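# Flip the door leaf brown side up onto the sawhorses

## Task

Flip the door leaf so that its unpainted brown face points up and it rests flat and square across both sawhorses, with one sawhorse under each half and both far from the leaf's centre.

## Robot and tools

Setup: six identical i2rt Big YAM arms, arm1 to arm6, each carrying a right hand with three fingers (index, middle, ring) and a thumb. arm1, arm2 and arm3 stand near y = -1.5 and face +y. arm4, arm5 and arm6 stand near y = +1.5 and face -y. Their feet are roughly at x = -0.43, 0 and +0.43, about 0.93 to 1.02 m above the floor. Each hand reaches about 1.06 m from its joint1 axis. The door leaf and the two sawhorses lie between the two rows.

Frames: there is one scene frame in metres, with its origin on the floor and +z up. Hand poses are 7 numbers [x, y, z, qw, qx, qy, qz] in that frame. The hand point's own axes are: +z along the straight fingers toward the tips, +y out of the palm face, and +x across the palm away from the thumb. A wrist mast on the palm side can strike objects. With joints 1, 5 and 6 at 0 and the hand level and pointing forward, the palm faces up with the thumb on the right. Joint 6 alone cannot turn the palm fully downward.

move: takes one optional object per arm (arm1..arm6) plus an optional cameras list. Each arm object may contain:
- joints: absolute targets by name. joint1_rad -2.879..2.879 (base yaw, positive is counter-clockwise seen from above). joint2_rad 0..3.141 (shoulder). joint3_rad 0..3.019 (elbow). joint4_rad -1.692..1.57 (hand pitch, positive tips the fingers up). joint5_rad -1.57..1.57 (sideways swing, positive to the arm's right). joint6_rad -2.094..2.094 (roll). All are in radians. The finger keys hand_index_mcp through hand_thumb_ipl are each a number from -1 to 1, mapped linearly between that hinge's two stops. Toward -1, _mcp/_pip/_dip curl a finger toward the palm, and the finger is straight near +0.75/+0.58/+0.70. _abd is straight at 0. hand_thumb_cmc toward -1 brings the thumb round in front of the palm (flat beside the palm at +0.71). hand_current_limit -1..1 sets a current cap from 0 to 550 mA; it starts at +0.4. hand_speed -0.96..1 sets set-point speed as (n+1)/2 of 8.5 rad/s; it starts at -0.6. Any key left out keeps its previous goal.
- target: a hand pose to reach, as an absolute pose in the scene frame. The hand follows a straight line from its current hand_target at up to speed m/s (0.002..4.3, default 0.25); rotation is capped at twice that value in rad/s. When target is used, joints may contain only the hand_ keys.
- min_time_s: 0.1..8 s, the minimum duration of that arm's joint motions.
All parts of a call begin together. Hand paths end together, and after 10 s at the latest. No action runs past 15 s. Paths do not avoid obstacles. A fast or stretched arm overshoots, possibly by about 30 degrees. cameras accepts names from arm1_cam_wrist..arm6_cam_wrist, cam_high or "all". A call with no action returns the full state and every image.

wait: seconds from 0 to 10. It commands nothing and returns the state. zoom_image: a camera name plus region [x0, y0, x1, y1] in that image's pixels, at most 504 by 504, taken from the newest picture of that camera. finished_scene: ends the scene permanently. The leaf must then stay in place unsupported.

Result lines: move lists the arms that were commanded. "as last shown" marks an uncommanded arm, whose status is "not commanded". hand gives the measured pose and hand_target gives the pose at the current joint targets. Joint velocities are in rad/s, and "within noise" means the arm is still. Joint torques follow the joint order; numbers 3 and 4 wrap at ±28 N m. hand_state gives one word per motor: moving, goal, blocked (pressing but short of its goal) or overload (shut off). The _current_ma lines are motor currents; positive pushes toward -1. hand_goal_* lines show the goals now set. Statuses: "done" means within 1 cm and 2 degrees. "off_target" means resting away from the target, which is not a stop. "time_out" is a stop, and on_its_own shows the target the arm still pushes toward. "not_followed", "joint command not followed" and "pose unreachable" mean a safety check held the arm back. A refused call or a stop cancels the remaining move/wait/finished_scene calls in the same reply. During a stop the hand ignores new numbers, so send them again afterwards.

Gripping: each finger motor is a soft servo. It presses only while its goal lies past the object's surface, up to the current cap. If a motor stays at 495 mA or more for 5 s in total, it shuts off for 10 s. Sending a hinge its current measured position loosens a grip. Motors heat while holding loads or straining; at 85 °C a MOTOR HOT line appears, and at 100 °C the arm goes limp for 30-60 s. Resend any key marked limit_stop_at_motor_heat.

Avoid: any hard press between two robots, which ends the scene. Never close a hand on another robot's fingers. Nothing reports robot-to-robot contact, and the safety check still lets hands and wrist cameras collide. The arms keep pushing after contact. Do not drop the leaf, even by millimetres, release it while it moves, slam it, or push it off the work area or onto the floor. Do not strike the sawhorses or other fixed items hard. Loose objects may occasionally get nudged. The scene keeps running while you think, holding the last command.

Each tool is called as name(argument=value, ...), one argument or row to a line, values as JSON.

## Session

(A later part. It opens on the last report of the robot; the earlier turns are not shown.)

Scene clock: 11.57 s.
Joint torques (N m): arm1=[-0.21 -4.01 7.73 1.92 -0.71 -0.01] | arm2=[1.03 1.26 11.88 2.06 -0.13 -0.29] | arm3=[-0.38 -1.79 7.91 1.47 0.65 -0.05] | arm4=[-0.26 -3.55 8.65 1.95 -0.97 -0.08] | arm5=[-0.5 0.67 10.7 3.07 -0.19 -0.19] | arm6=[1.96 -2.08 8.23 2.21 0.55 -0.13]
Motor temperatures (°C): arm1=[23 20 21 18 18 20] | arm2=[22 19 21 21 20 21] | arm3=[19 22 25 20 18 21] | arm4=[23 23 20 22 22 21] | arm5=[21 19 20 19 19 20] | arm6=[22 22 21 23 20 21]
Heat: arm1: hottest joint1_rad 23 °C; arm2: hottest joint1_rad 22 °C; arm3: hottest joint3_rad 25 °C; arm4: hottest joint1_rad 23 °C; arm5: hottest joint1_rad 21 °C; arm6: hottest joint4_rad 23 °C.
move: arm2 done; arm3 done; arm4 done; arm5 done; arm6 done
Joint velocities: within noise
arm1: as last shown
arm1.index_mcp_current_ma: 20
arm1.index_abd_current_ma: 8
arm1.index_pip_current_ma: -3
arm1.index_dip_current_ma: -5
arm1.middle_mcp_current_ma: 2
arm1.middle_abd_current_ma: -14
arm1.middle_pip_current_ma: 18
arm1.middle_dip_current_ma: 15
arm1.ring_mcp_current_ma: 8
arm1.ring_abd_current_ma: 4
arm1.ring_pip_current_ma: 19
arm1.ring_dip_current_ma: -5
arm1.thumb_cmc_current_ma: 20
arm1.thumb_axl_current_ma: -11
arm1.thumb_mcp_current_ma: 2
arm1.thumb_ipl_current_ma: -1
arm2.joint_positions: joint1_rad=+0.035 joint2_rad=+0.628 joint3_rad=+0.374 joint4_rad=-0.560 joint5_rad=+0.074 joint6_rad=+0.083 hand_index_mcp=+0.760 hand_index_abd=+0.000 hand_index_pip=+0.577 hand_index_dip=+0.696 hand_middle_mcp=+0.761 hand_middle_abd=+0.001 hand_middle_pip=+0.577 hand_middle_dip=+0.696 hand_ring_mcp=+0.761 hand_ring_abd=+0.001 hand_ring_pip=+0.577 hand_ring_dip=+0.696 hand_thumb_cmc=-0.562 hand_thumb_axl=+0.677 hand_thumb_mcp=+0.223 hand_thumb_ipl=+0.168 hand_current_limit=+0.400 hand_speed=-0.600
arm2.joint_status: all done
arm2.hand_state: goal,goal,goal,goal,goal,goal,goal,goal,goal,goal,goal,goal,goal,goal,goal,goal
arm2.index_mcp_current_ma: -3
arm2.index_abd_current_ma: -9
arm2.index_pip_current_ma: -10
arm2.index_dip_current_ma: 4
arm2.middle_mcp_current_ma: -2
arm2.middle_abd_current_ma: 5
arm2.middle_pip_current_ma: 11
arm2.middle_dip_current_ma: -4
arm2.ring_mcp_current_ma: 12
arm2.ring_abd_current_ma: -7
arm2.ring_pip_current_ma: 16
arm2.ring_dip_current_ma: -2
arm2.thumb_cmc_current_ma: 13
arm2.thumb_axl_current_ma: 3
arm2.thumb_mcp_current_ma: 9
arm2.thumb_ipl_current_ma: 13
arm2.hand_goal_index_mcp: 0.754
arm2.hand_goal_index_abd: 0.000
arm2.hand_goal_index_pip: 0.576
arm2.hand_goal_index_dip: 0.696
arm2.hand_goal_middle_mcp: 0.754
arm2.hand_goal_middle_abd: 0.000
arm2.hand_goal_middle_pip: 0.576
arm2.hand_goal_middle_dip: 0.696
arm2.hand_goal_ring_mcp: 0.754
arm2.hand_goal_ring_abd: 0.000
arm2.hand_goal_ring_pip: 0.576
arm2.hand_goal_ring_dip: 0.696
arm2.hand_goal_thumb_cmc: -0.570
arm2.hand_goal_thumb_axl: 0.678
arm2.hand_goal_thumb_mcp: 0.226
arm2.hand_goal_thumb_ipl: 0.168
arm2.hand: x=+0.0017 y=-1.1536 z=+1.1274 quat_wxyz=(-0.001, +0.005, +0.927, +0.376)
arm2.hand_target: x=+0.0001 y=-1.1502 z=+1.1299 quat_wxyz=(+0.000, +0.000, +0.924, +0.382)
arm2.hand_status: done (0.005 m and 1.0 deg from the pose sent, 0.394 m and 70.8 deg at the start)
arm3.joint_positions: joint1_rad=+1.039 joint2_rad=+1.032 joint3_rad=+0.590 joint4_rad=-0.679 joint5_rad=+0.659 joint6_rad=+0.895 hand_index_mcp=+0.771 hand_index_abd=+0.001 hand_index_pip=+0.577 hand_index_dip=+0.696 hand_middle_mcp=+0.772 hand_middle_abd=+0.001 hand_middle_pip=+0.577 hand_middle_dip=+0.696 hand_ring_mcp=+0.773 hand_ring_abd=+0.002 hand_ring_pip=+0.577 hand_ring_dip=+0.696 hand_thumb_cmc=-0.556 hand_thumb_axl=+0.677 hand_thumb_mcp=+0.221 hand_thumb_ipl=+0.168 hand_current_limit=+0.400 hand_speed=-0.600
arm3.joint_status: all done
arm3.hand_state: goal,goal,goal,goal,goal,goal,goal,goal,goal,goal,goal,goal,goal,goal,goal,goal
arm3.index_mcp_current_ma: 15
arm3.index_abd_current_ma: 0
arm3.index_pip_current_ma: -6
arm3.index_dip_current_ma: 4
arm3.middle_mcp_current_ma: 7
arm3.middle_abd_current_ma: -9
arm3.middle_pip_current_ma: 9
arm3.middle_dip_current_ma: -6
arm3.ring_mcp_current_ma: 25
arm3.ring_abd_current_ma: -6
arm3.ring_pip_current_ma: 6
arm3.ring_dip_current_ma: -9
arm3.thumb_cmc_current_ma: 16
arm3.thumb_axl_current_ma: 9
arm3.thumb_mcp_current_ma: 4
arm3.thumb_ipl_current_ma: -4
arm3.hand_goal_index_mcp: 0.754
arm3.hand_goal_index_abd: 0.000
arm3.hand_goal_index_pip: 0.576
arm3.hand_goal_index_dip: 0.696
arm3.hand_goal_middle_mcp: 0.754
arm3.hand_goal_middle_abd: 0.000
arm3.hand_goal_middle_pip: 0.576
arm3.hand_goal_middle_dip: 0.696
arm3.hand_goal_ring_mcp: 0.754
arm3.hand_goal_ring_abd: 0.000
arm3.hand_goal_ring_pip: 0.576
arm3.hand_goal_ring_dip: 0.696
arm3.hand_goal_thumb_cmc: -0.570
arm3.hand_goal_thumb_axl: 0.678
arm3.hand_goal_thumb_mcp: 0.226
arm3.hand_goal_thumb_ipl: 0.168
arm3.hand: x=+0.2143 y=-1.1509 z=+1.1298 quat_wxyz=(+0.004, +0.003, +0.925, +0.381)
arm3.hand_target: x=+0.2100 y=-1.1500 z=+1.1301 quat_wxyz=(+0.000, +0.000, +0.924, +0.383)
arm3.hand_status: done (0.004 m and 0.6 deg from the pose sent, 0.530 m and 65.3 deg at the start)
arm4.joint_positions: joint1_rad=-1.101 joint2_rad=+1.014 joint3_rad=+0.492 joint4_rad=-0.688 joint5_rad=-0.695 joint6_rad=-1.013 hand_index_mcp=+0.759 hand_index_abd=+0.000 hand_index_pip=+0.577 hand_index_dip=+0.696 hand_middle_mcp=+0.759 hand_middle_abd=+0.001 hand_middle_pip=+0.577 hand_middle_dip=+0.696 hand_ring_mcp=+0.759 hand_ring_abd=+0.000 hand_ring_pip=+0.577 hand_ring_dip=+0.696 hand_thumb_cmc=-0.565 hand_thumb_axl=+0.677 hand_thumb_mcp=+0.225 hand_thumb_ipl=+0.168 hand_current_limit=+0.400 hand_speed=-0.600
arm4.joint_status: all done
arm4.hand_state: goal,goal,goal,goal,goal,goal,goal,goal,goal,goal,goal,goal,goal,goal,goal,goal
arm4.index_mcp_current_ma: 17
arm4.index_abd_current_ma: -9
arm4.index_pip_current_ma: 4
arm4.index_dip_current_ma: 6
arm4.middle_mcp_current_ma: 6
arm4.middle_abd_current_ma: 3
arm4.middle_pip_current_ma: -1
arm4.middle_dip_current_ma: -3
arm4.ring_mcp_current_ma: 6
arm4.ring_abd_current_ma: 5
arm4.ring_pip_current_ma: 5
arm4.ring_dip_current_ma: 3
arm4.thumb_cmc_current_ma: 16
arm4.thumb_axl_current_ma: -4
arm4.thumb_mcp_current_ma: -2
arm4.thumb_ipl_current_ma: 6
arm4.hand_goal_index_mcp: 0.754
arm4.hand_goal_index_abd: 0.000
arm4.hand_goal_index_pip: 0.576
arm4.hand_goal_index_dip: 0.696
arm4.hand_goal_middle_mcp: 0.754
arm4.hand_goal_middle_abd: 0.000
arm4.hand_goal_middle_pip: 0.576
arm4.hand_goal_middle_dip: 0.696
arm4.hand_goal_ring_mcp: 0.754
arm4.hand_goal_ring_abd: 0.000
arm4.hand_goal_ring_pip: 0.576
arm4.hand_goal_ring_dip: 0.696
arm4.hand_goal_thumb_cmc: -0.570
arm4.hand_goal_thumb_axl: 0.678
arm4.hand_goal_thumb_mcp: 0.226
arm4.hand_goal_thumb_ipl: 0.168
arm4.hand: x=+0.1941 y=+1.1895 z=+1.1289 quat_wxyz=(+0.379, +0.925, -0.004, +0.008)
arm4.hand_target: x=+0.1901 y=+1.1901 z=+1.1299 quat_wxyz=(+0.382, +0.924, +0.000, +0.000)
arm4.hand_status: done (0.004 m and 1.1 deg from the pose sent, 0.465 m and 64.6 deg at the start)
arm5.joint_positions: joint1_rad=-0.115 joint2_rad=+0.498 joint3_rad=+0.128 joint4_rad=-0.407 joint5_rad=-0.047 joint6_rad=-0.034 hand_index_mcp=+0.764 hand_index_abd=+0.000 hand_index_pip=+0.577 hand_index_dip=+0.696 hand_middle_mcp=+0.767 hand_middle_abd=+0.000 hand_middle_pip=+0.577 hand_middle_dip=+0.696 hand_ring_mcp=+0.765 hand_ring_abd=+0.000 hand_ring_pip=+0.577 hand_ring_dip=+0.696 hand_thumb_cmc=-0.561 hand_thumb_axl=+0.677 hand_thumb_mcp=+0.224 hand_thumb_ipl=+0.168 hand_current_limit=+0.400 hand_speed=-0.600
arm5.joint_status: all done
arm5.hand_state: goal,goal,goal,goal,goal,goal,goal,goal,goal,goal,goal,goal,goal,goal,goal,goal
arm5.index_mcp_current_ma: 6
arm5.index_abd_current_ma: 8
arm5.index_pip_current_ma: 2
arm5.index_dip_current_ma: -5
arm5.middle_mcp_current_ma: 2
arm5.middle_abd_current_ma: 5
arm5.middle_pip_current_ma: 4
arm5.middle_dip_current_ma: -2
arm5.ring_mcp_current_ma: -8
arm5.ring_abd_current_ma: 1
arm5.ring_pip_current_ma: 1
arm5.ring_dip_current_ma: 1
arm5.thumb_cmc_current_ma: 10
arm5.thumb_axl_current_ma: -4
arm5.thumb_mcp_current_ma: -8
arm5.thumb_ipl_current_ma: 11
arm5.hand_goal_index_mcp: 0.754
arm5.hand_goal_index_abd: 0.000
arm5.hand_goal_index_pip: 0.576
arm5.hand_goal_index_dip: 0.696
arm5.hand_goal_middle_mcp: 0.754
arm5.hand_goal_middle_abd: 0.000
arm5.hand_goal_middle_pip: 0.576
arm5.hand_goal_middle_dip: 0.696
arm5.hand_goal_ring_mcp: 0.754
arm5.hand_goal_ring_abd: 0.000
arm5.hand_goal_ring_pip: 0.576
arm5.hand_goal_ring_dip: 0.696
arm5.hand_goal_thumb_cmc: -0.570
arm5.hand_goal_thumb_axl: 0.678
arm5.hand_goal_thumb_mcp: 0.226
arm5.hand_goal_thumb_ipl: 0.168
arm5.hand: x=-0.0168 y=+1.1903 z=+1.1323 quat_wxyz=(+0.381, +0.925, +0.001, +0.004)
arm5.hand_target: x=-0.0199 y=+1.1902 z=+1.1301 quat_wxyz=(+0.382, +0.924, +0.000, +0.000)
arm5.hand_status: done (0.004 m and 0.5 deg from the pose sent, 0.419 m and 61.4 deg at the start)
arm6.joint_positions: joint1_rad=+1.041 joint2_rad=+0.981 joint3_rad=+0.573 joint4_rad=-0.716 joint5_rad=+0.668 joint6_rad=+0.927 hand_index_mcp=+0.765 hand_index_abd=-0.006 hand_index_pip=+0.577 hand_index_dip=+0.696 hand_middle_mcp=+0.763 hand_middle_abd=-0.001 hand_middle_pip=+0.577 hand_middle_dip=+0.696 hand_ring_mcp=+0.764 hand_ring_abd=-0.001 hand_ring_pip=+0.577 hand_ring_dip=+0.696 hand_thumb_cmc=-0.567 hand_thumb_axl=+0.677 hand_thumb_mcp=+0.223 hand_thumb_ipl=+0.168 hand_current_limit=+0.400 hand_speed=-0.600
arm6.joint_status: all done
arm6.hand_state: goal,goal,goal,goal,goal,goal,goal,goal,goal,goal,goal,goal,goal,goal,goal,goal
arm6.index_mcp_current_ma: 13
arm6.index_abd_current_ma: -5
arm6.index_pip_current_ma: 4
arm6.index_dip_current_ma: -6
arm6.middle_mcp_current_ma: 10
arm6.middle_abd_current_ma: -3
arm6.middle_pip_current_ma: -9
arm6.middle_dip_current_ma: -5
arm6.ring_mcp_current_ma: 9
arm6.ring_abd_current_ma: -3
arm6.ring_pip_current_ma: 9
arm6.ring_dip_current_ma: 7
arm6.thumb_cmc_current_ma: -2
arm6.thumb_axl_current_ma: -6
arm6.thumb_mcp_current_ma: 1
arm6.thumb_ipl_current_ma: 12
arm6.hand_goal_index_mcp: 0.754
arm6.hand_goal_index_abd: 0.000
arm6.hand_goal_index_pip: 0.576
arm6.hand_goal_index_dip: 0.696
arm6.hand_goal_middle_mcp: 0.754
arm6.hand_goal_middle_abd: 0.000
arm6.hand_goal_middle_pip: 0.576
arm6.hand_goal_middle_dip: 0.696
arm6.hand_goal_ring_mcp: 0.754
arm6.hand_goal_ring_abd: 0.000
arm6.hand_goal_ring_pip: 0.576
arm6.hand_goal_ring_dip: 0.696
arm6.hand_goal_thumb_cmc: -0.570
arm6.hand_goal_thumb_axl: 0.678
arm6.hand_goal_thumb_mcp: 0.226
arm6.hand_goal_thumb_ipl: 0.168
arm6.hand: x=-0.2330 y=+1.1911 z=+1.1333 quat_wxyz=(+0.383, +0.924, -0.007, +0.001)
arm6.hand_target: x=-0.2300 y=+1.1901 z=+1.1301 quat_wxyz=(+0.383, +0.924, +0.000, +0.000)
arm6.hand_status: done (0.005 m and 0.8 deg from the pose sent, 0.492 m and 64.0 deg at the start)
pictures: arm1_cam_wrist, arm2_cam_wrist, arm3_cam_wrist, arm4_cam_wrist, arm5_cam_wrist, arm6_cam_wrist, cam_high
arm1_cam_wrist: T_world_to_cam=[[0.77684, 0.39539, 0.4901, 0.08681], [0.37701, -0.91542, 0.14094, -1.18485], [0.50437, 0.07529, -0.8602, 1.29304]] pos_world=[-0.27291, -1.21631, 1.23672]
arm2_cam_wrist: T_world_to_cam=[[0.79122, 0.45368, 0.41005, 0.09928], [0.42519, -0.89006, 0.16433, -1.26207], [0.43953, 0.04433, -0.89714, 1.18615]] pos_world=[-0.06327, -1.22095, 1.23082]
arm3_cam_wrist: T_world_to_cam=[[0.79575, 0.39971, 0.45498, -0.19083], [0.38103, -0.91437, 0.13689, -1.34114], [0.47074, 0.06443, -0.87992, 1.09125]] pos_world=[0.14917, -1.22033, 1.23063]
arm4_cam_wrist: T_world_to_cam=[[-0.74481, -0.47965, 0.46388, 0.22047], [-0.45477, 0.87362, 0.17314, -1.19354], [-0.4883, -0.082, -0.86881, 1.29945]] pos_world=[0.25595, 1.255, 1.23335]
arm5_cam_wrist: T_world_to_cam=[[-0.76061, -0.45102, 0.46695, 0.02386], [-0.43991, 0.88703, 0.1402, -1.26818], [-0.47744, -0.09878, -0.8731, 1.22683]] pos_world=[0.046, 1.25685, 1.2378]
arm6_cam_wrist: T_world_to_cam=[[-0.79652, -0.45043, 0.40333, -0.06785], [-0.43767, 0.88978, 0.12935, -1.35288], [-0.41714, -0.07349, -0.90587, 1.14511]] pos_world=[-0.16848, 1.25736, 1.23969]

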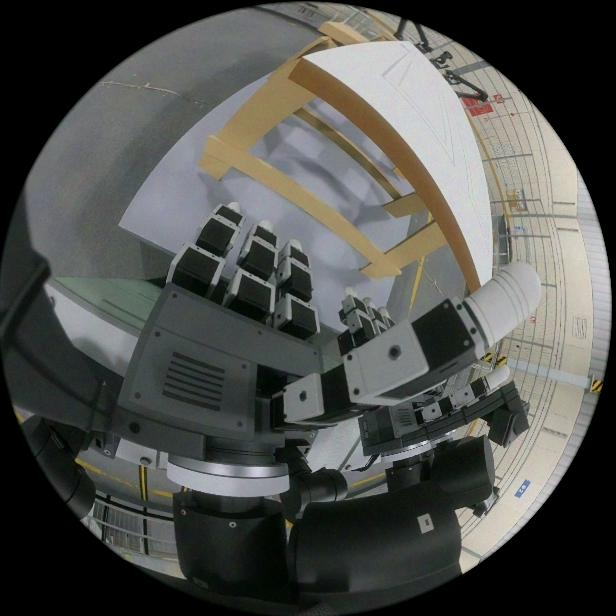

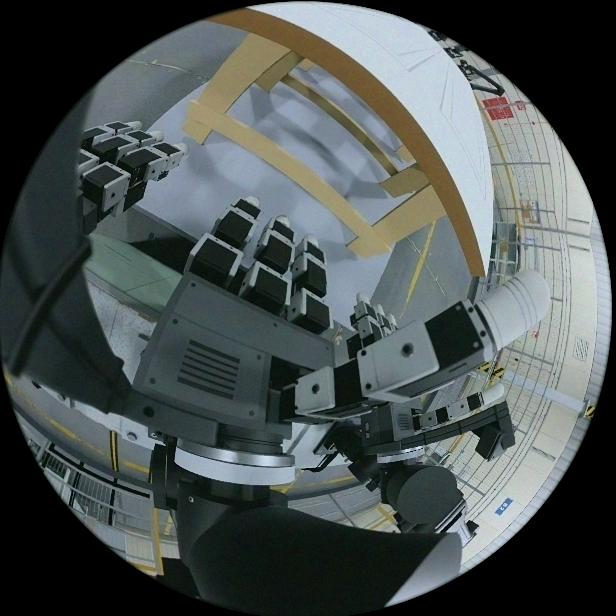

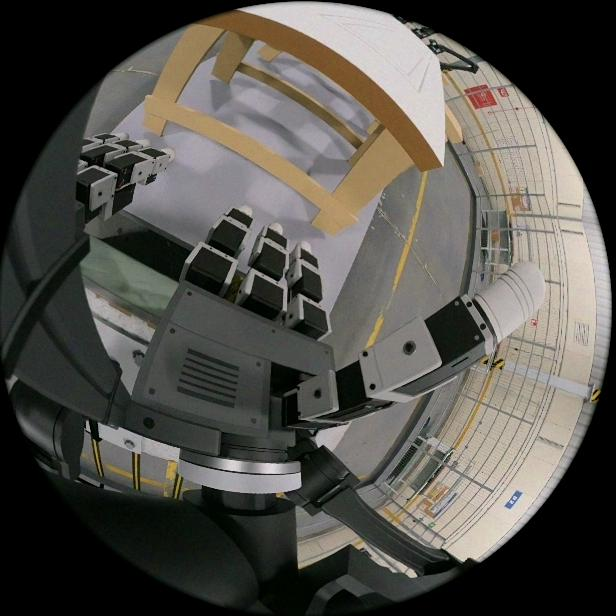

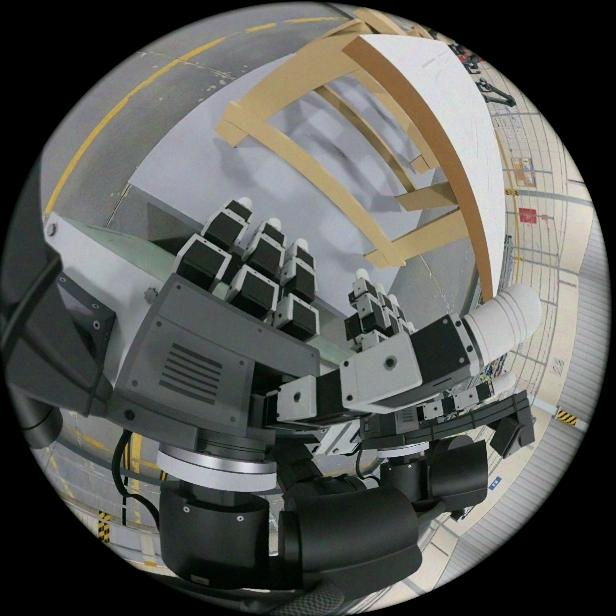

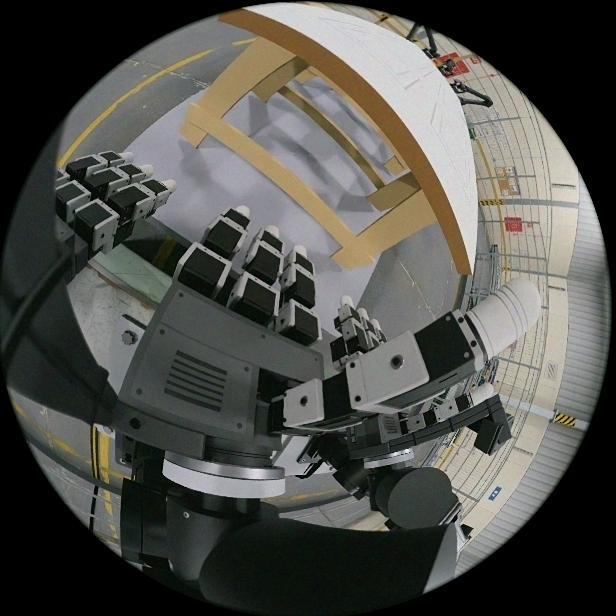

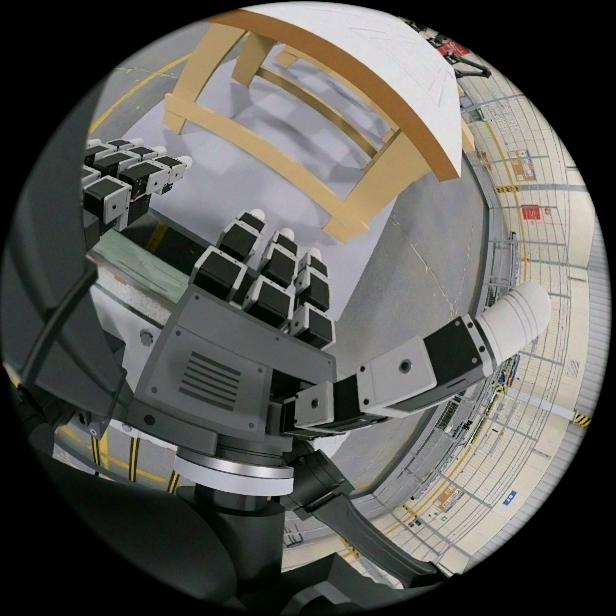

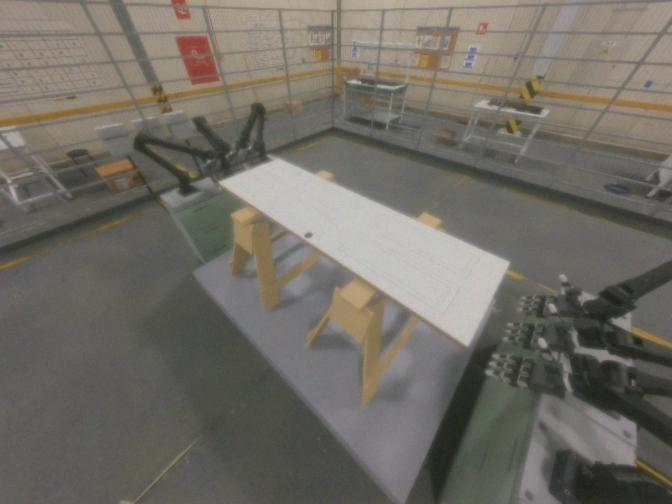

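zoom_image(
  camera="arm3_cam_wrist",
  region=[380, 80, 480, 180],
)

zoom_image(
  camera="arm4_cam_wrist",
  region=[320, 10, 420, 110],
)

zoom_image(
  camera="arm6_cam_wrist",
  region=[400, 100, 500, 200],
)

zoom_image(
  camera="arm1_cam_wrist",
  region=[260, 20, 360, 120],
)

Scaled by 5.040 from the camera's image (finer frame: 880x880).

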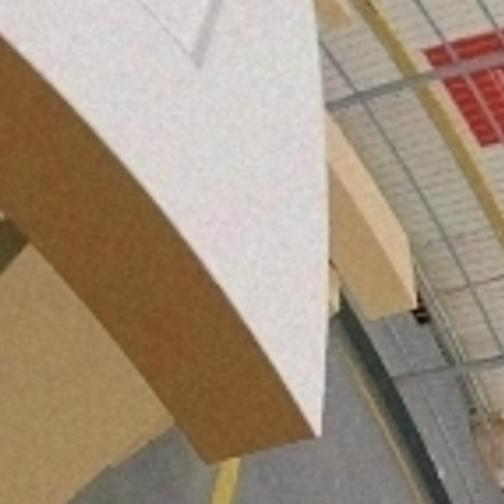

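Scaled by 5.040 from the camera's image (finer frame: 880x880).

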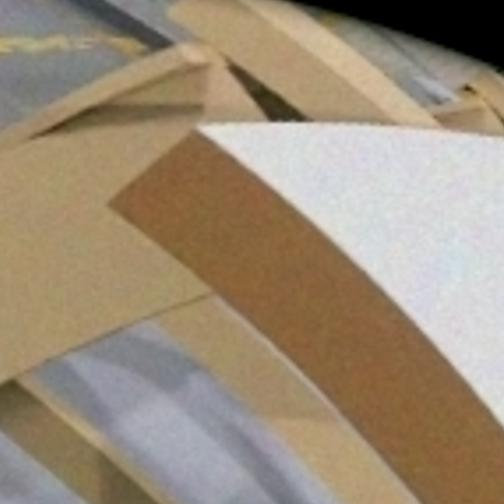

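Scaled by 5.040 from the camera's image (finer frame: 880x880).

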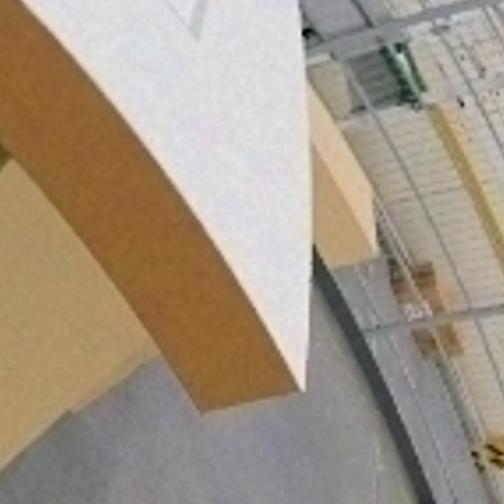

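Scaled by 5.040 from the camera's image (finer frame: 880x880).

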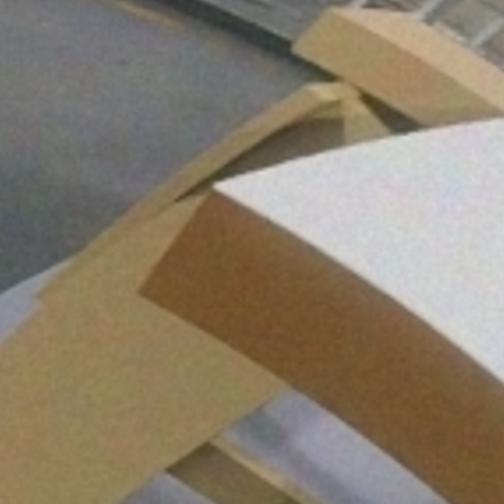

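move(
  arm1={"target": [-0.21, -0.92, 1.125, 0, 0, 0.7071, 0.7071], "speed": 0.15},
  arm2={"target": [0.0, -0.92, 1.125, 0, 0, 0.7071, 0.7071], "speed": 0.15},
  arm3={"target": [0.21, -0.92, 1.125, 0, 0, 0.7071, 0.7071], "speed": 0.15},
  arm4={"target": [0.19, 0.96, 1.125, 0.7071, 0.7071, 0, 0], "speed": 0.15},
  arm5={"target": [-0.02, 0.96, 1.125, 0.7071, 0.7071, 0, 0], "speed": 0.15},
  arm6={"target": [-0.23, 0.96, 1.125, 0.7071, 0.7071, 0, 0], "speed": 0.15},
  cameras=["all"],
)

Scene clock: 17.00 s.
Joint torques (N m): arm1=[0.97 -12.57 6.11 2.81 0.06 0.14] | arm2=[0.15 -11.75 8.94 2.56 -0.29 -0.29] | arm3=[-1.55 -10.34 6.98 2.78 -0.14 -0.07] | arm4=[1.08 -13.51 6.13 3.56 0.01 0.18] | arm5=[1.44 -12.86 4.49 3.62 0.1 0.03] | arm6=[1.2 -10.87 7.32 3.52 -0.14 -0.11]
Motor temperatures (°C): arm1=[23 20 21 19 18 20] | arm2=[22 19 21 21 20 21] | arm3=[19 22 25 20 18 21] | arm4=[23 23 21 22 22 21] | arm5=[21 19 20 19 19 20] | arm6=[22 22 22 23 20 21]
Heat: arm1: hottest joint1_rad 23 °C; arm2: hottest joint1_rad 22 °C; arm3: hottest joint3_rad 25 °C; arm4: hottest joint1_rad 23 °C; arm5: hottest joint1_rad 21 °C; arm6: hottest joint4_rad 23 °C.
move: arm1 done; arm2 off_target; arm3 off_target; arm4 done; arm5 done; arm6 off_target
Joint velocities: within noise
arm1.joint_positions: joint1_rad=-0.427 joint2_rad=+2.085 joint3_rad=+0.763 joint4_rad=+1.293 joint5_rad=-0.475 joint6_rad=-0.011 hand_index_mcp=+0.768 hand_index_abd=+0.000 hand_index_pip=+0.577 hand_index_dip=+0.696 hand_middle_mcp=+0.769 hand_middle_abd=+0.000 hand_middle_pip=+0.577 hand_middle_dip=+0.696 hand_ring_mcp=+0.766 hand_ring_abd=+0.000 hand_ring_pip=+0.577 hand_ring_dip=+0.696 hand_thumb_cmc=-0.563 hand_thumb_axl=+0.677 hand_thumb_mcp=+0.224 hand_thumb_ipl=+0.168 hand_current_limit=+0.400 hand_speed=-0.600
arm1.joint_status: not commanded
arm1.hand_state: goal,goal,goal,goal,goal,goal,goal,goal,goal,goal,goal,goal,goal,goal,goal,goal
arm1.index_mcp_current_ma: 24
arm1.index_abd_current_ma: 9
arm1.index_pip_current_ma: 7
arm1.index_dip_current_ma: 0
arm1.middle_mcp_current_ma: 18
arm1.middle_abd_current_ma: -10
arm1.middle_pip_current_ma: 7
arm1.middle_dip_current_ma: 2
arm1.ring_mcp_current_ma: 19
arm1.ring_abd_current_ma: 1
arm1.ring_pip_current_ma: 6
arm1.ring_dip_current_ma: 7
arm1.thumb_cmc_current_ma: 13
arm1.thumb_axl_current_ma: -6
arm1.thumb_mcp_current_ma: 6
arm1.thumb_ipl_current_ma: -3
arm1.hand_goal_index_mcp: 0.754
arm1.hand_goal_index_abd: 0.000
arm1.hand_goal_index_pip: 0.576
arm1.hand_goal_index_dip: 0.696
arm1.hand_goal_middle_mcp: 0.754
arm1.hand_goal_middle_abd: 0.000
arm1.hand_goal_middle_pip: 0.576
arm1.hand_goal_middle_dip: 0.696
arm1.hand_goal_ring_mcp: 0.754
arm1.hand_goal_ring_abd: 0.000
arm1.hand_goal_ring_pip: 0.576
arm1.hand_goal_ring_dip: 0.696
arm1.hand_goal_thumb_cmc: -0.570
arm1.hand_goal_thumb_axl: 0.678
arm1.hand_goal_thumb_mcp: 0.226
arm1.hand_goal_thumb_ipl: 0.168
arm1.hand: x=-0.2104 y=-0.9272 z=+1.1245 quat_wxyz=(+0.000, +0.003, +0.715, +0.699)
arm1.hand_target: x=-0.2101 y=-0.9203 z=+1.1248 quat_wxyz=(+0.000, +0.000, +0.707, +0.707)
arm1.hand_status: done (0.007 m and 1.3 deg from the pose sent, 0.229 m and 45.0 deg at the start)
arm2.joint_positions: joint1_rad=-0.013 joint2_rad=+1.904 joint3_rad=+0.646 joint4_rad=+1.195 joint5_rad=+0.047 joint6_rad=+0.009 hand_index_mcp=+0.768 hand_index_abd=+0.000 hand_index_pip=+0.577 hand_index_dip=+0.696 hand_middle_mcp=+0.769 hand_middle_abd=+0.001 hand_middle_pip=+0.577 hand_middle_dip=+0.696 hand_ring_mcp=+0.770 hand_ring_abd=+0.001 hand_ring_pip=+0.577 hand_ring_dip=+0.696 hand_thumb_cmc=-0.563 hand_thumb_axl=+0.677 hand_thumb_mcp=+0.224 hand_thumb_ipl=+0.168 hand_current_limit=+0.400 hand_speed=-0.600
arm2.joint_status: not commanded
arm2.hand_state: goal,goal,goal,goal,goal,goal,goal,goal,goal,goal,goal,goal,goal,goal,goal,goal
arm2.index_mcp_current_ma: 3
arm2.index_abd_current_ma: 1
arm2.index_pip_current_ma: -12
arm2.index_dip_current_ma: -9
arm2.middle_mcp_current_ma: -3
arm2.middle_abd_current_ma: 3
arm2.middle_pip_current_ma: 2
arm2.middle_dip_current_ma: -13
arm2.ring_mcp_current_ma: 14
arm2.ring_abd_current_ma: -10
arm2.ring_pip_current_ma: 5
arm2.ring_dip_current_ma: 2
arm2.thumb_cmc_current_ma: 0
arm2.thumb_axl_current_ma: 10
arm2.thumb_mcp_current_ma: 13
arm2.thumb_ipl_current_ma: 9
arm2.hand_goal_index_mcp: 0.754
arm2.hand_goal_index_abd: 0.000
arm2.hand_goal_index_pip: 0.576
arm2.hand_goal_index_dip: 0.696
arm2.hand_goal_middle_mcp: 0.754
arm2.hand_goal_middle_abd: 0.000
arm2.hand_goal_middle_pip: 0.576
arm2.hand_goal_middle_dip: 0.696
arm2.hand_goal_ring_mcp: 0.754
arm2.hand_goal_ring_abd: 0.000
arm2.hand_goal_ring_pip: 0.576
arm2.hand_goal_ring_dip: 0.696
arm2.hand_goal_thumb_cmc: -0.570
arm2.hand_goal_thumb_axl: 0.678
arm2.hand_goal_thumb_mcp: 0.226
arm2.hand_goal_thumb_ipl: 0.168
arm2.hand: x=-0.0039 y=-0.9296 z=+1.1110 quat_wxyz=(-0.005, +0.001, +0.725, +0.689)
arm2.hand_target: x=+0.0001 y=-0.9209 z=+1.1250 quat_wxyz=(+0.000, +0.000, +0.707, +0.707)
arm2.hand_status: off_target (0.017 m and 3.0 deg from the pose sent, 0.234 m and 45.8 deg at the start)
arm3.joint_positions: joint1_rad=+0.559 joint2_rad=+1.920 joint3_rad=+0.711 joint4_rad=+1.160 joint5_rad=+0.557 joint6_rad=+0.009 hand_index_mcp=+0.789 hand_index_abd=+0.001 hand_index_pip=+0.577 hand_index_dip=+0.696 hand_middle_mcp=+0.788 hand_middle_abd=+0.001 hand_middle_pip=+0.577 hand_middle_dip=+0.696 hand_ring_mcp=+0.794 hand_ring_abd=+0.002 hand_ring_pip=+0.577 hand_ring_dip=+0.696 hand_thumb_cmc=-0.556 hand_thumb_axl=+0.677 hand_thumb_mcp=+0.221 hand_thumb_ipl=+0.168 hand_current_limit=+0.400 hand_speed=-0.600
arm3.joint_status: not commanded
arm3.hand_state: blocked,goal,goal,goal,blocked,goal,goal,goal,blocked,goal,goal,goal,goal,goal,goal,goal
arm3.index_mcp_current_ma: 32
arm3.index_abd_current_ma: -2
arm3.index_pip_current_ma: -6
arm3.index_dip_current_ma: 7
arm3.middle_mcp_current_ma: 25
arm3.middle_abd_current_ma: -8
arm3.middle_pip_current_ma: 6
arm3.middle_dip_current_ma: -4
arm3.ring_mcp_current_ma: 40
arm3.ring_abd_current_ma: -5
arm3.ring_pip_current_ma: 1
arm3.ring_dip_current_ma: -10
arm3.thumb_cmc_current_ma: 13
arm3.thumb_axl_current_ma: 7
arm3.thumb_mcp_current_ma: 8
arm3.thumb_ipl_current_ma: -5
arm3.hand_goal_index_mcp: 0.754
arm3.hand_goal_index_abd: 0.000
arm3.hand_goal_index_pip: 0.576
arm3.hand_goal_index_dip: 0.696
arm3.hand_goal_middle_mcp: 0.754
arm3.hand_goal_middle_abd: 0.000
arm3.hand_goal_middle_pip: 0.576
arm3.hand_goal_middle_dip: 0.696
arm3.hand_goal_ring_mcp: 0.754
arm3.hand_goal_ring_abd: 0.000
arm3.hand_goal_ring_pip: 0.576
arm3.hand_goal_ring_dip: 0.696
arm3.hand_goal_thumb_cmc: -0.570
arm3.hand_goal_thumb_axl: 0.678
arm3.hand_goal_thumb_mcp: 0.226
arm3.hand_goal_thumb_ipl: 0.168
arm3.hand: x=+0.2106 y=-0.9296 z=+1.1138 quat_wxyz=(+0.004, -0.008, +0.721, +0.693)
arm3.hand_target: x=+0.2102 y=-0.9206 z=+1.1250 quat_wxyz=(+0.000, +0.000, +0.707, +0.707)
arm3.hand_status: off_target (0.015 m and 2.4 deg from the pose sent, 0.231 m and 45.2 deg at the start)
arm4.joint_positions: joint1_rad=-0.538 joint2_rad=+1.987 joint3_rad=+0.621 joint4_rad=+1.317 joint5_rad=-0.587 joint6_rad=-0.019 hand_index_mcp=+0.765 hand_index_abd=+0.000 hand_index_pip=+0.577 hand_index_dip=+0.696 hand_middle_mcp=+0.764 hand_middle_abd=-0.006 hand_middle_pip=+0.577 hand_middle_dip=+0.696 hand_ring_mcp=+0.765 hand_ring_abd=+0.000 hand_ring_pip=+0.577 hand_ring_dip=+0.696 hand_thumb_cmc=-0.564 hand_thumb_axl=+0.677 hand_thumb_mcp=+0.225 hand_thumb_ipl=+0.168 hand_current_limit=+0.400 hand_speed=-0.600
arm4.joint_status: not commanded
arm4.hand_state: goal,goal,goal,goal,goal,goal,goal,goal,goal,goal,goal,goal,goal,goal,goal,goal
arm4.index_mcp_current_ma: 35
arm4.index_abd_current_ma: 0
arm4.index_pip_current_ma: 8
arm4.index_dip_current_ma: 3
arm4.middle_mcp_current_ma: 31
arm4.middle_abd_current_ma: -18
arm4.middle_pip_current_ma: 6
arm4.middle_dip_current_ma: -9
arm4.ring_mcp_current_ma: 27
arm4.ring_abd_current_ma: 3
arm4.ring_pip_current_ma: -13
arm4.ring_dip_current_ma: 0
arm4.thumb_cmc_current_ma: 2
arm4.thumb_axl_current_ma: -5
arm4.thumb_mcp_current_ma: 8
arm4.thumb_ipl_current_ma: -7
arm4.hand_goal_index_mcp: 0.754
arm4.hand_goal_index_abd: 0.000
arm4.hand_goal_index_pip: 0.576
arm4.hand_goal_index_dip: 0.696
arm4.hand_goal_middle_mcp: 0.754
arm4.hand_goal_middle_abd: 0.000
arm4.hand_goal_middle_pip: 0.576
arm4.hand_goal_middle_dip: 0.696
arm4.hand_goal_ring_mcp: 0.754
arm4.hand_goal_ring_abd: 0.000
arm4.hand_goal_ring_pip: 0.576
arm4.hand_goal_ring_dip: 0.696
arm4.hand_goal_thumb_cmc: -0.570
arm4.hand_goal_thumb_axl: 0.678
arm4.hand_goal_thumb_mcp: 0.226
arm4.hand_goal_thumb_ipl: 0.168
arm4.hand: x=+0.1916 y=+0.9670 z=+1.1178 quat_wxyz=(+0.696, +0.718, -0.004, +0.002)
arm4.hand_target: x=+0.1902 y=+0.9603 z=+1.1251 quat_wxyz=(+0.707, +0.707, +0.000, +0.000)
arm4.hand_status: done (0.010 m and 1.9 deg from the pose sent, 0.229 m and 45.5 deg at the start)
arm5.joint_positions: joint1_rad=-0.099 joint2_rad=+2.132 joint3_rad=+0.591 joint4_rad=+1.533 joint5_rad=-0.026 joint6_rad=-0.008 hand_index_mcp=+0.774 hand_index_abd=+0.000 hand_index_pip=+0.577 hand_index_dip=+0.696 hand_middle_mcp=+0.778 hand_middle_abd=+0.000 hand_middle_pip=+0.577 hand_middle_dip=+0.696 hand_ring_mcp=+0.775 hand_ring_abd=+0.000 hand_ring_pip=+0.577 hand_ring_dip=+0.696 hand_thumb_cmc=-0.562 hand_thumb_axl=+0.677 hand_thumb_mcp=+0.224 hand_thumb_ipl=+0.168 hand_current_limit=+0.400 hand_speed=-0.600
arm5.joint_status: not commanded
arm5.hand_state: blocked,goal,goal,goal,blocked,goal,goal,goal,blocked,goal,goal,goal,goal,goal,goal,goal
arm5.index_mcp_current_ma: 14
arm5.index_abd_current_ma: 8
arm5.index_pip_current_ma: 4
arm5.index_dip_current_ma: -1
arm5.middle_mcp_current_ma: 7
arm5.middle_abd_current_ma: 5
arm5.middle_pip_current_ma: 5
arm5.middle_dip_current_ma: 0
arm5.ring_mcp_current_ma: -6
arm5.ring_abd_current_ma: 1
arm5.ring_pip_current_ma: -1
arm5.ring_dip_current_ma: 8
arm5.thumb_cmc_current_ma: 7
arm5.thumb_axl_current_ma: -6
arm5.thumb_mcp_current_ma: -7
arm5.thumb_ipl_current_ma: 12
arm5.hand_goal_index_mcp: 0.754
arm5.hand_goal_index_abd: 0.000
arm5.hand_goal_index_pip: 0.576
arm5.hand_goal_index_dip: 0.696
arm5.hand_goal_middle_mcp: 0.754
arm5.hand_goal_middle_abd: 0.000
arm5.hand_goal_middle_pip: 0.576
arm5.hand_goal_middle_dip: 0.696
arm5.hand_goal_ring_mcp: 0.754
arm5.hand_goal_ring_abd: 0.000
arm5.hand_goal_ring_pip: 0.576
arm5.hand_goal_ring_dip: 0.696
arm5.hand_goal_thumb_cmc: -0.570
arm5.hand_goal_thumb_axl: 0.678
arm5.hand_goal_thumb_mcp: 0.226
arm5.hand_goal_thumb_ipl: 0.168
arm5.hand: x=-0.0260 y=+0.9640 z=+1.1254 quat_wxyz=(+0.700, +0.715, +0.000, -0.007)
arm5.hand_target: x=-0.0200 y=+0.9602 z=+1.1249 quat_wxyz=(+0.707, +0.707, +0.000, +0.000)
arm5.hand_status: done (0.007 m and 1.5 deg from the pose sent, 0.230 m and 45.2 deg at the start)
arm6.joint_positions: joint1_rad=+0.530 joint2_rad=+1.894 joint3_rad=+0.668 joint4_rad=+1.178 joint5_rad=+0.555 joint6_rad=+0.021 hand_index_mcp=+0.775 hand_index_abd=-0.006 hand_index_pip=+0.577 hand_index_dip=+0.696 hand_middle_mcp=+0.772 hand_middle_abd=-0.002 hand_middle_pip=+0.577 hand_middle_dip=+0.696 hand_ring_mcp=+0.773 hand_ring_abd=-0.001 hand_ring_pip=+0.577 hand_ring_dip=+0.696 hand_thumb_cmc=-0.562 hand_thumb_axl=+0.677 hand_thumb_mcp=+0.223 hand_thumb_ipl=+0.168 hand_current_limit=+0.400 hand_speed=-0.600
arm6.joint_status: not commanded
arm6.hand_state: blocked,goal,goal,goal,goal,goal,goal,goal,goal,goal,goal,goal,goal,goal,goal,goal
arm6.index_mcp_current_ma: 16
arm6.index_abd_current_ma: 4
arm6.index_pip_current_ma: 1
arm6.index_dip_current_ma: -11
arm6.middle_mcp_current_ma: 16
arm6.middle_abd_current_ma: -6
arm6.middle_pip_current_ma: -6
arm6.middle_dip_current_ma: -5
arm6.ring_mcp_current_ma: 17
arm6.ring_abd_current_ma: -7
arm6.ring_pip_current_ma: 7
arm6.ring_dip_current_ma: 8
arm6.thumb_cmc_current_ma: -2
arm6.thumb_axl_current_ma: -6
arm6.thumb_mcp_current_ma: 1
arm6.thumb_ipl_current_ma: 6
arm6.hand_goal_index_mcp: 0.754
arm6.hand_goal_index_abd: 0.000
arm6.hand_goal_index_pip: 0.576
arm6.hand_goal_index_dip: 0.696
arm6.hand_goal_middle_mcp: 0.754
arm6.hand_goal_middle_abd: 0.000
arm6.hand_goal_middle_pip: 0.576
arm6.hand_goal_middle_dip: 0.696
arm6.hand_goal_ring_mcp: 0.754
arm6.hand_goal_ring_abd: 0.000
arm6.hand_goal_ring_pip: 0.576
arm6.hand_goal_ring_dip: 0.696
arm6.hand_goal_thumb_cmc: -0.570
arm6.hand_goal_thumb_axl: 0.678
arm6.hand_goal_thumb_mcp: 0.226
arm6.hand_goal_thumb_ipl: 0.168
arm6.hand: x=-0.2336 y=+0.9695 z=+1.1153 quat_wxyz=(+0.694, +0.720, +0.003, -0.002)
arm6.hand_target: x=-0.2303 y=+0.9606 z=+1.1250 quat_wxyz=(+0.707, +0.707, +0.000, +0.000)
arm6.hand_status: off_target (0.014 m and 2.2 deg from the pose sent, 0.231 m and 44.9 deg at the start)
pictures: arm1_cam_wrist, arm2_cam_wrist, arm3_cam_wrist, arm4_cam_wrist, arm5_cam_wrist, arm6_cam_wrist, cam_high
arm1_cam_wrist: T_world_to_cam=[[0.7772, -0.05988, 0.6264, -0.5729], [0.3702, -0.76145, -0.53211, -0.0834], [0.50883, 0.64545, -0.56963, 1.47013]] pos_world=[-0.27192, -1.04671, 1.15192]
arm2_cam_wrist: T_world_to_cam=[[0.78919, 0.06052, 0.61116, -0.58007], [0.43338, -0.75997, -0.48438, -0.21593], [0.43515, 0.64713, -0.62599, 1.42306]] pos_world=[-0.06787, -1.04991, 1.14074]
arm3_cam_wrist: T_world_to_cam=[[0.78392, -0.00458, 0.62084, -0.82717], [0.40415, -0.75533, -0.51589, -0.26511], [0.4713, 0.65533, -0.59027, 1.29113]] pos_world=[0.14707, -1.05015, 1.13889]
arm4_cam_wrist: T_world_to_cam=[[-0.74194, -0.01663, 0.67026, -0.56194], [-0.4464, 0.75815, -0.47533, -0.16357], [-0.50026, -0.65187, -0.56992, 1.48965]] pos_world=[0.25527, 1.08572, 1.14789]
arm5_cam_wrist: T_world_to_cam=[[-0.7527, 0.01333, 0.65823, -0.74461], [-0.43278, 0.74341, -0.50994, -0.20024], [-0.49613, -0.6687, -0.5538, 1.38365]] pos_world=[0.03935, 1.08404, 1.15427]
arm6_cam_wrist: T_world_to_cam=[[-0.78365, -0.06164, 0.61814, -0.77448], [-0.45263, 0.73819, -0.50021, -0.30805], [-0.42547, -0.67177, -0.60638, 1.35635]] pos_world=[-0.16926, 1.09082, 1.14711]

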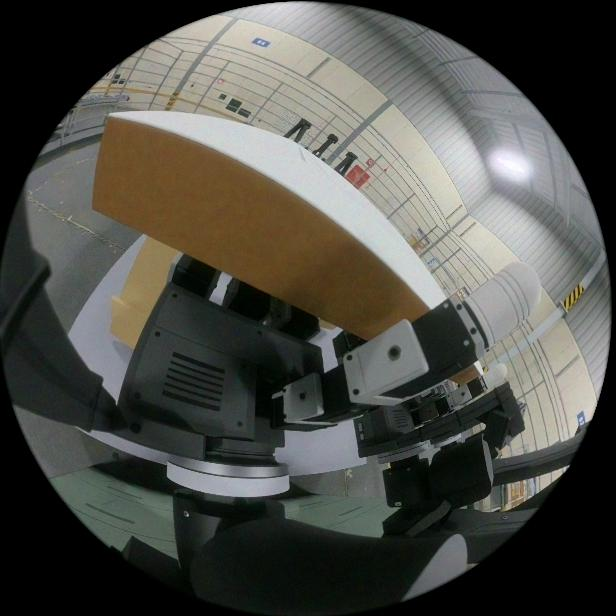

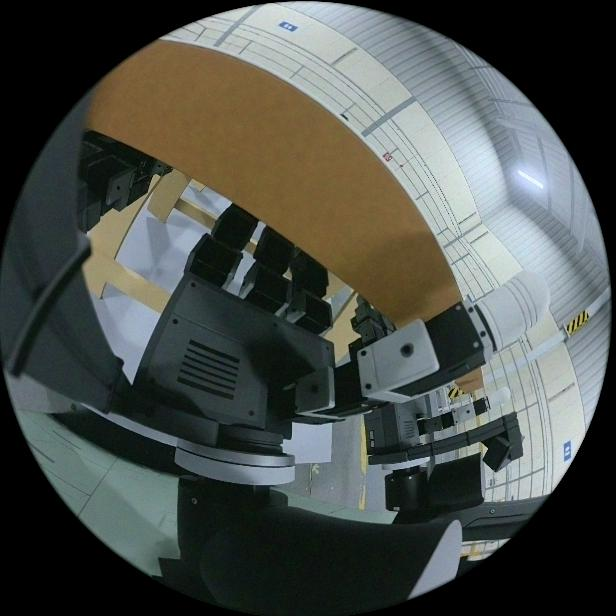

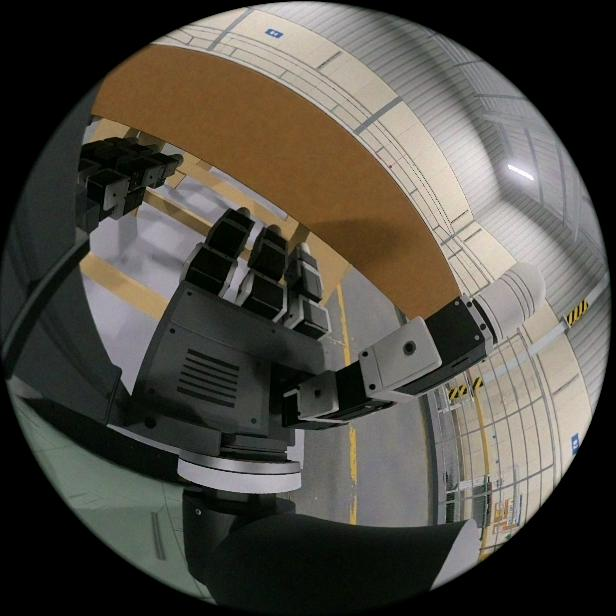

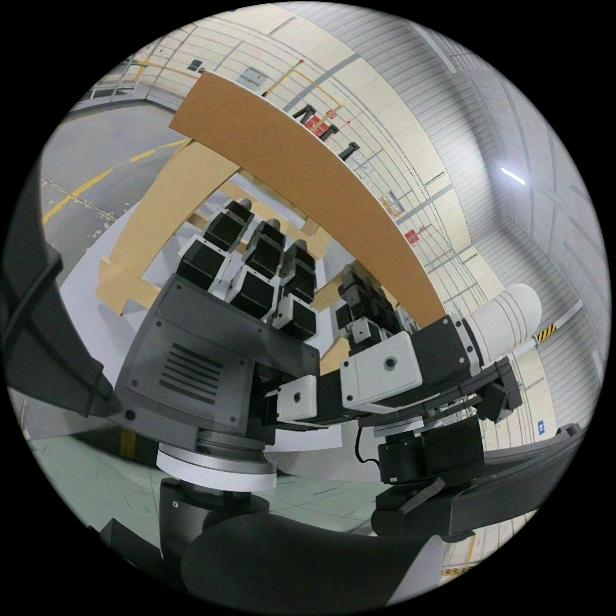

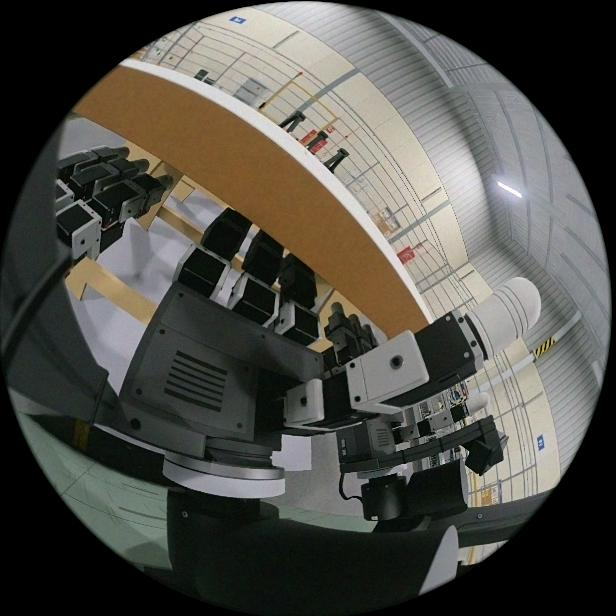

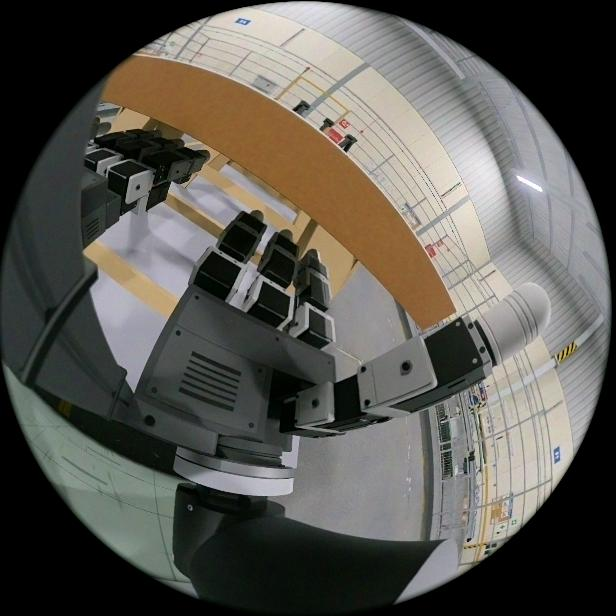

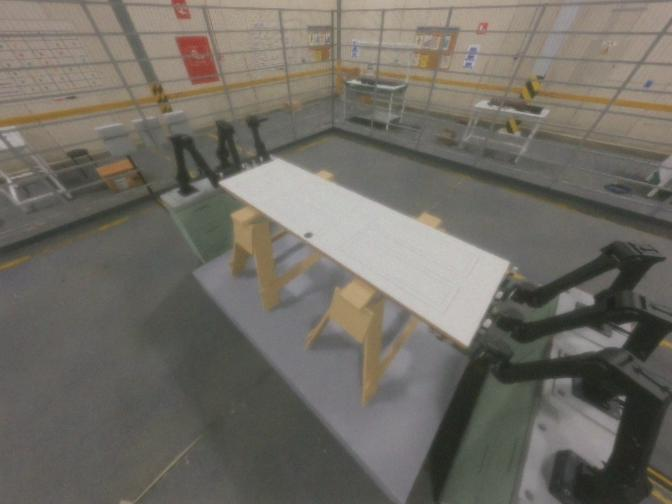

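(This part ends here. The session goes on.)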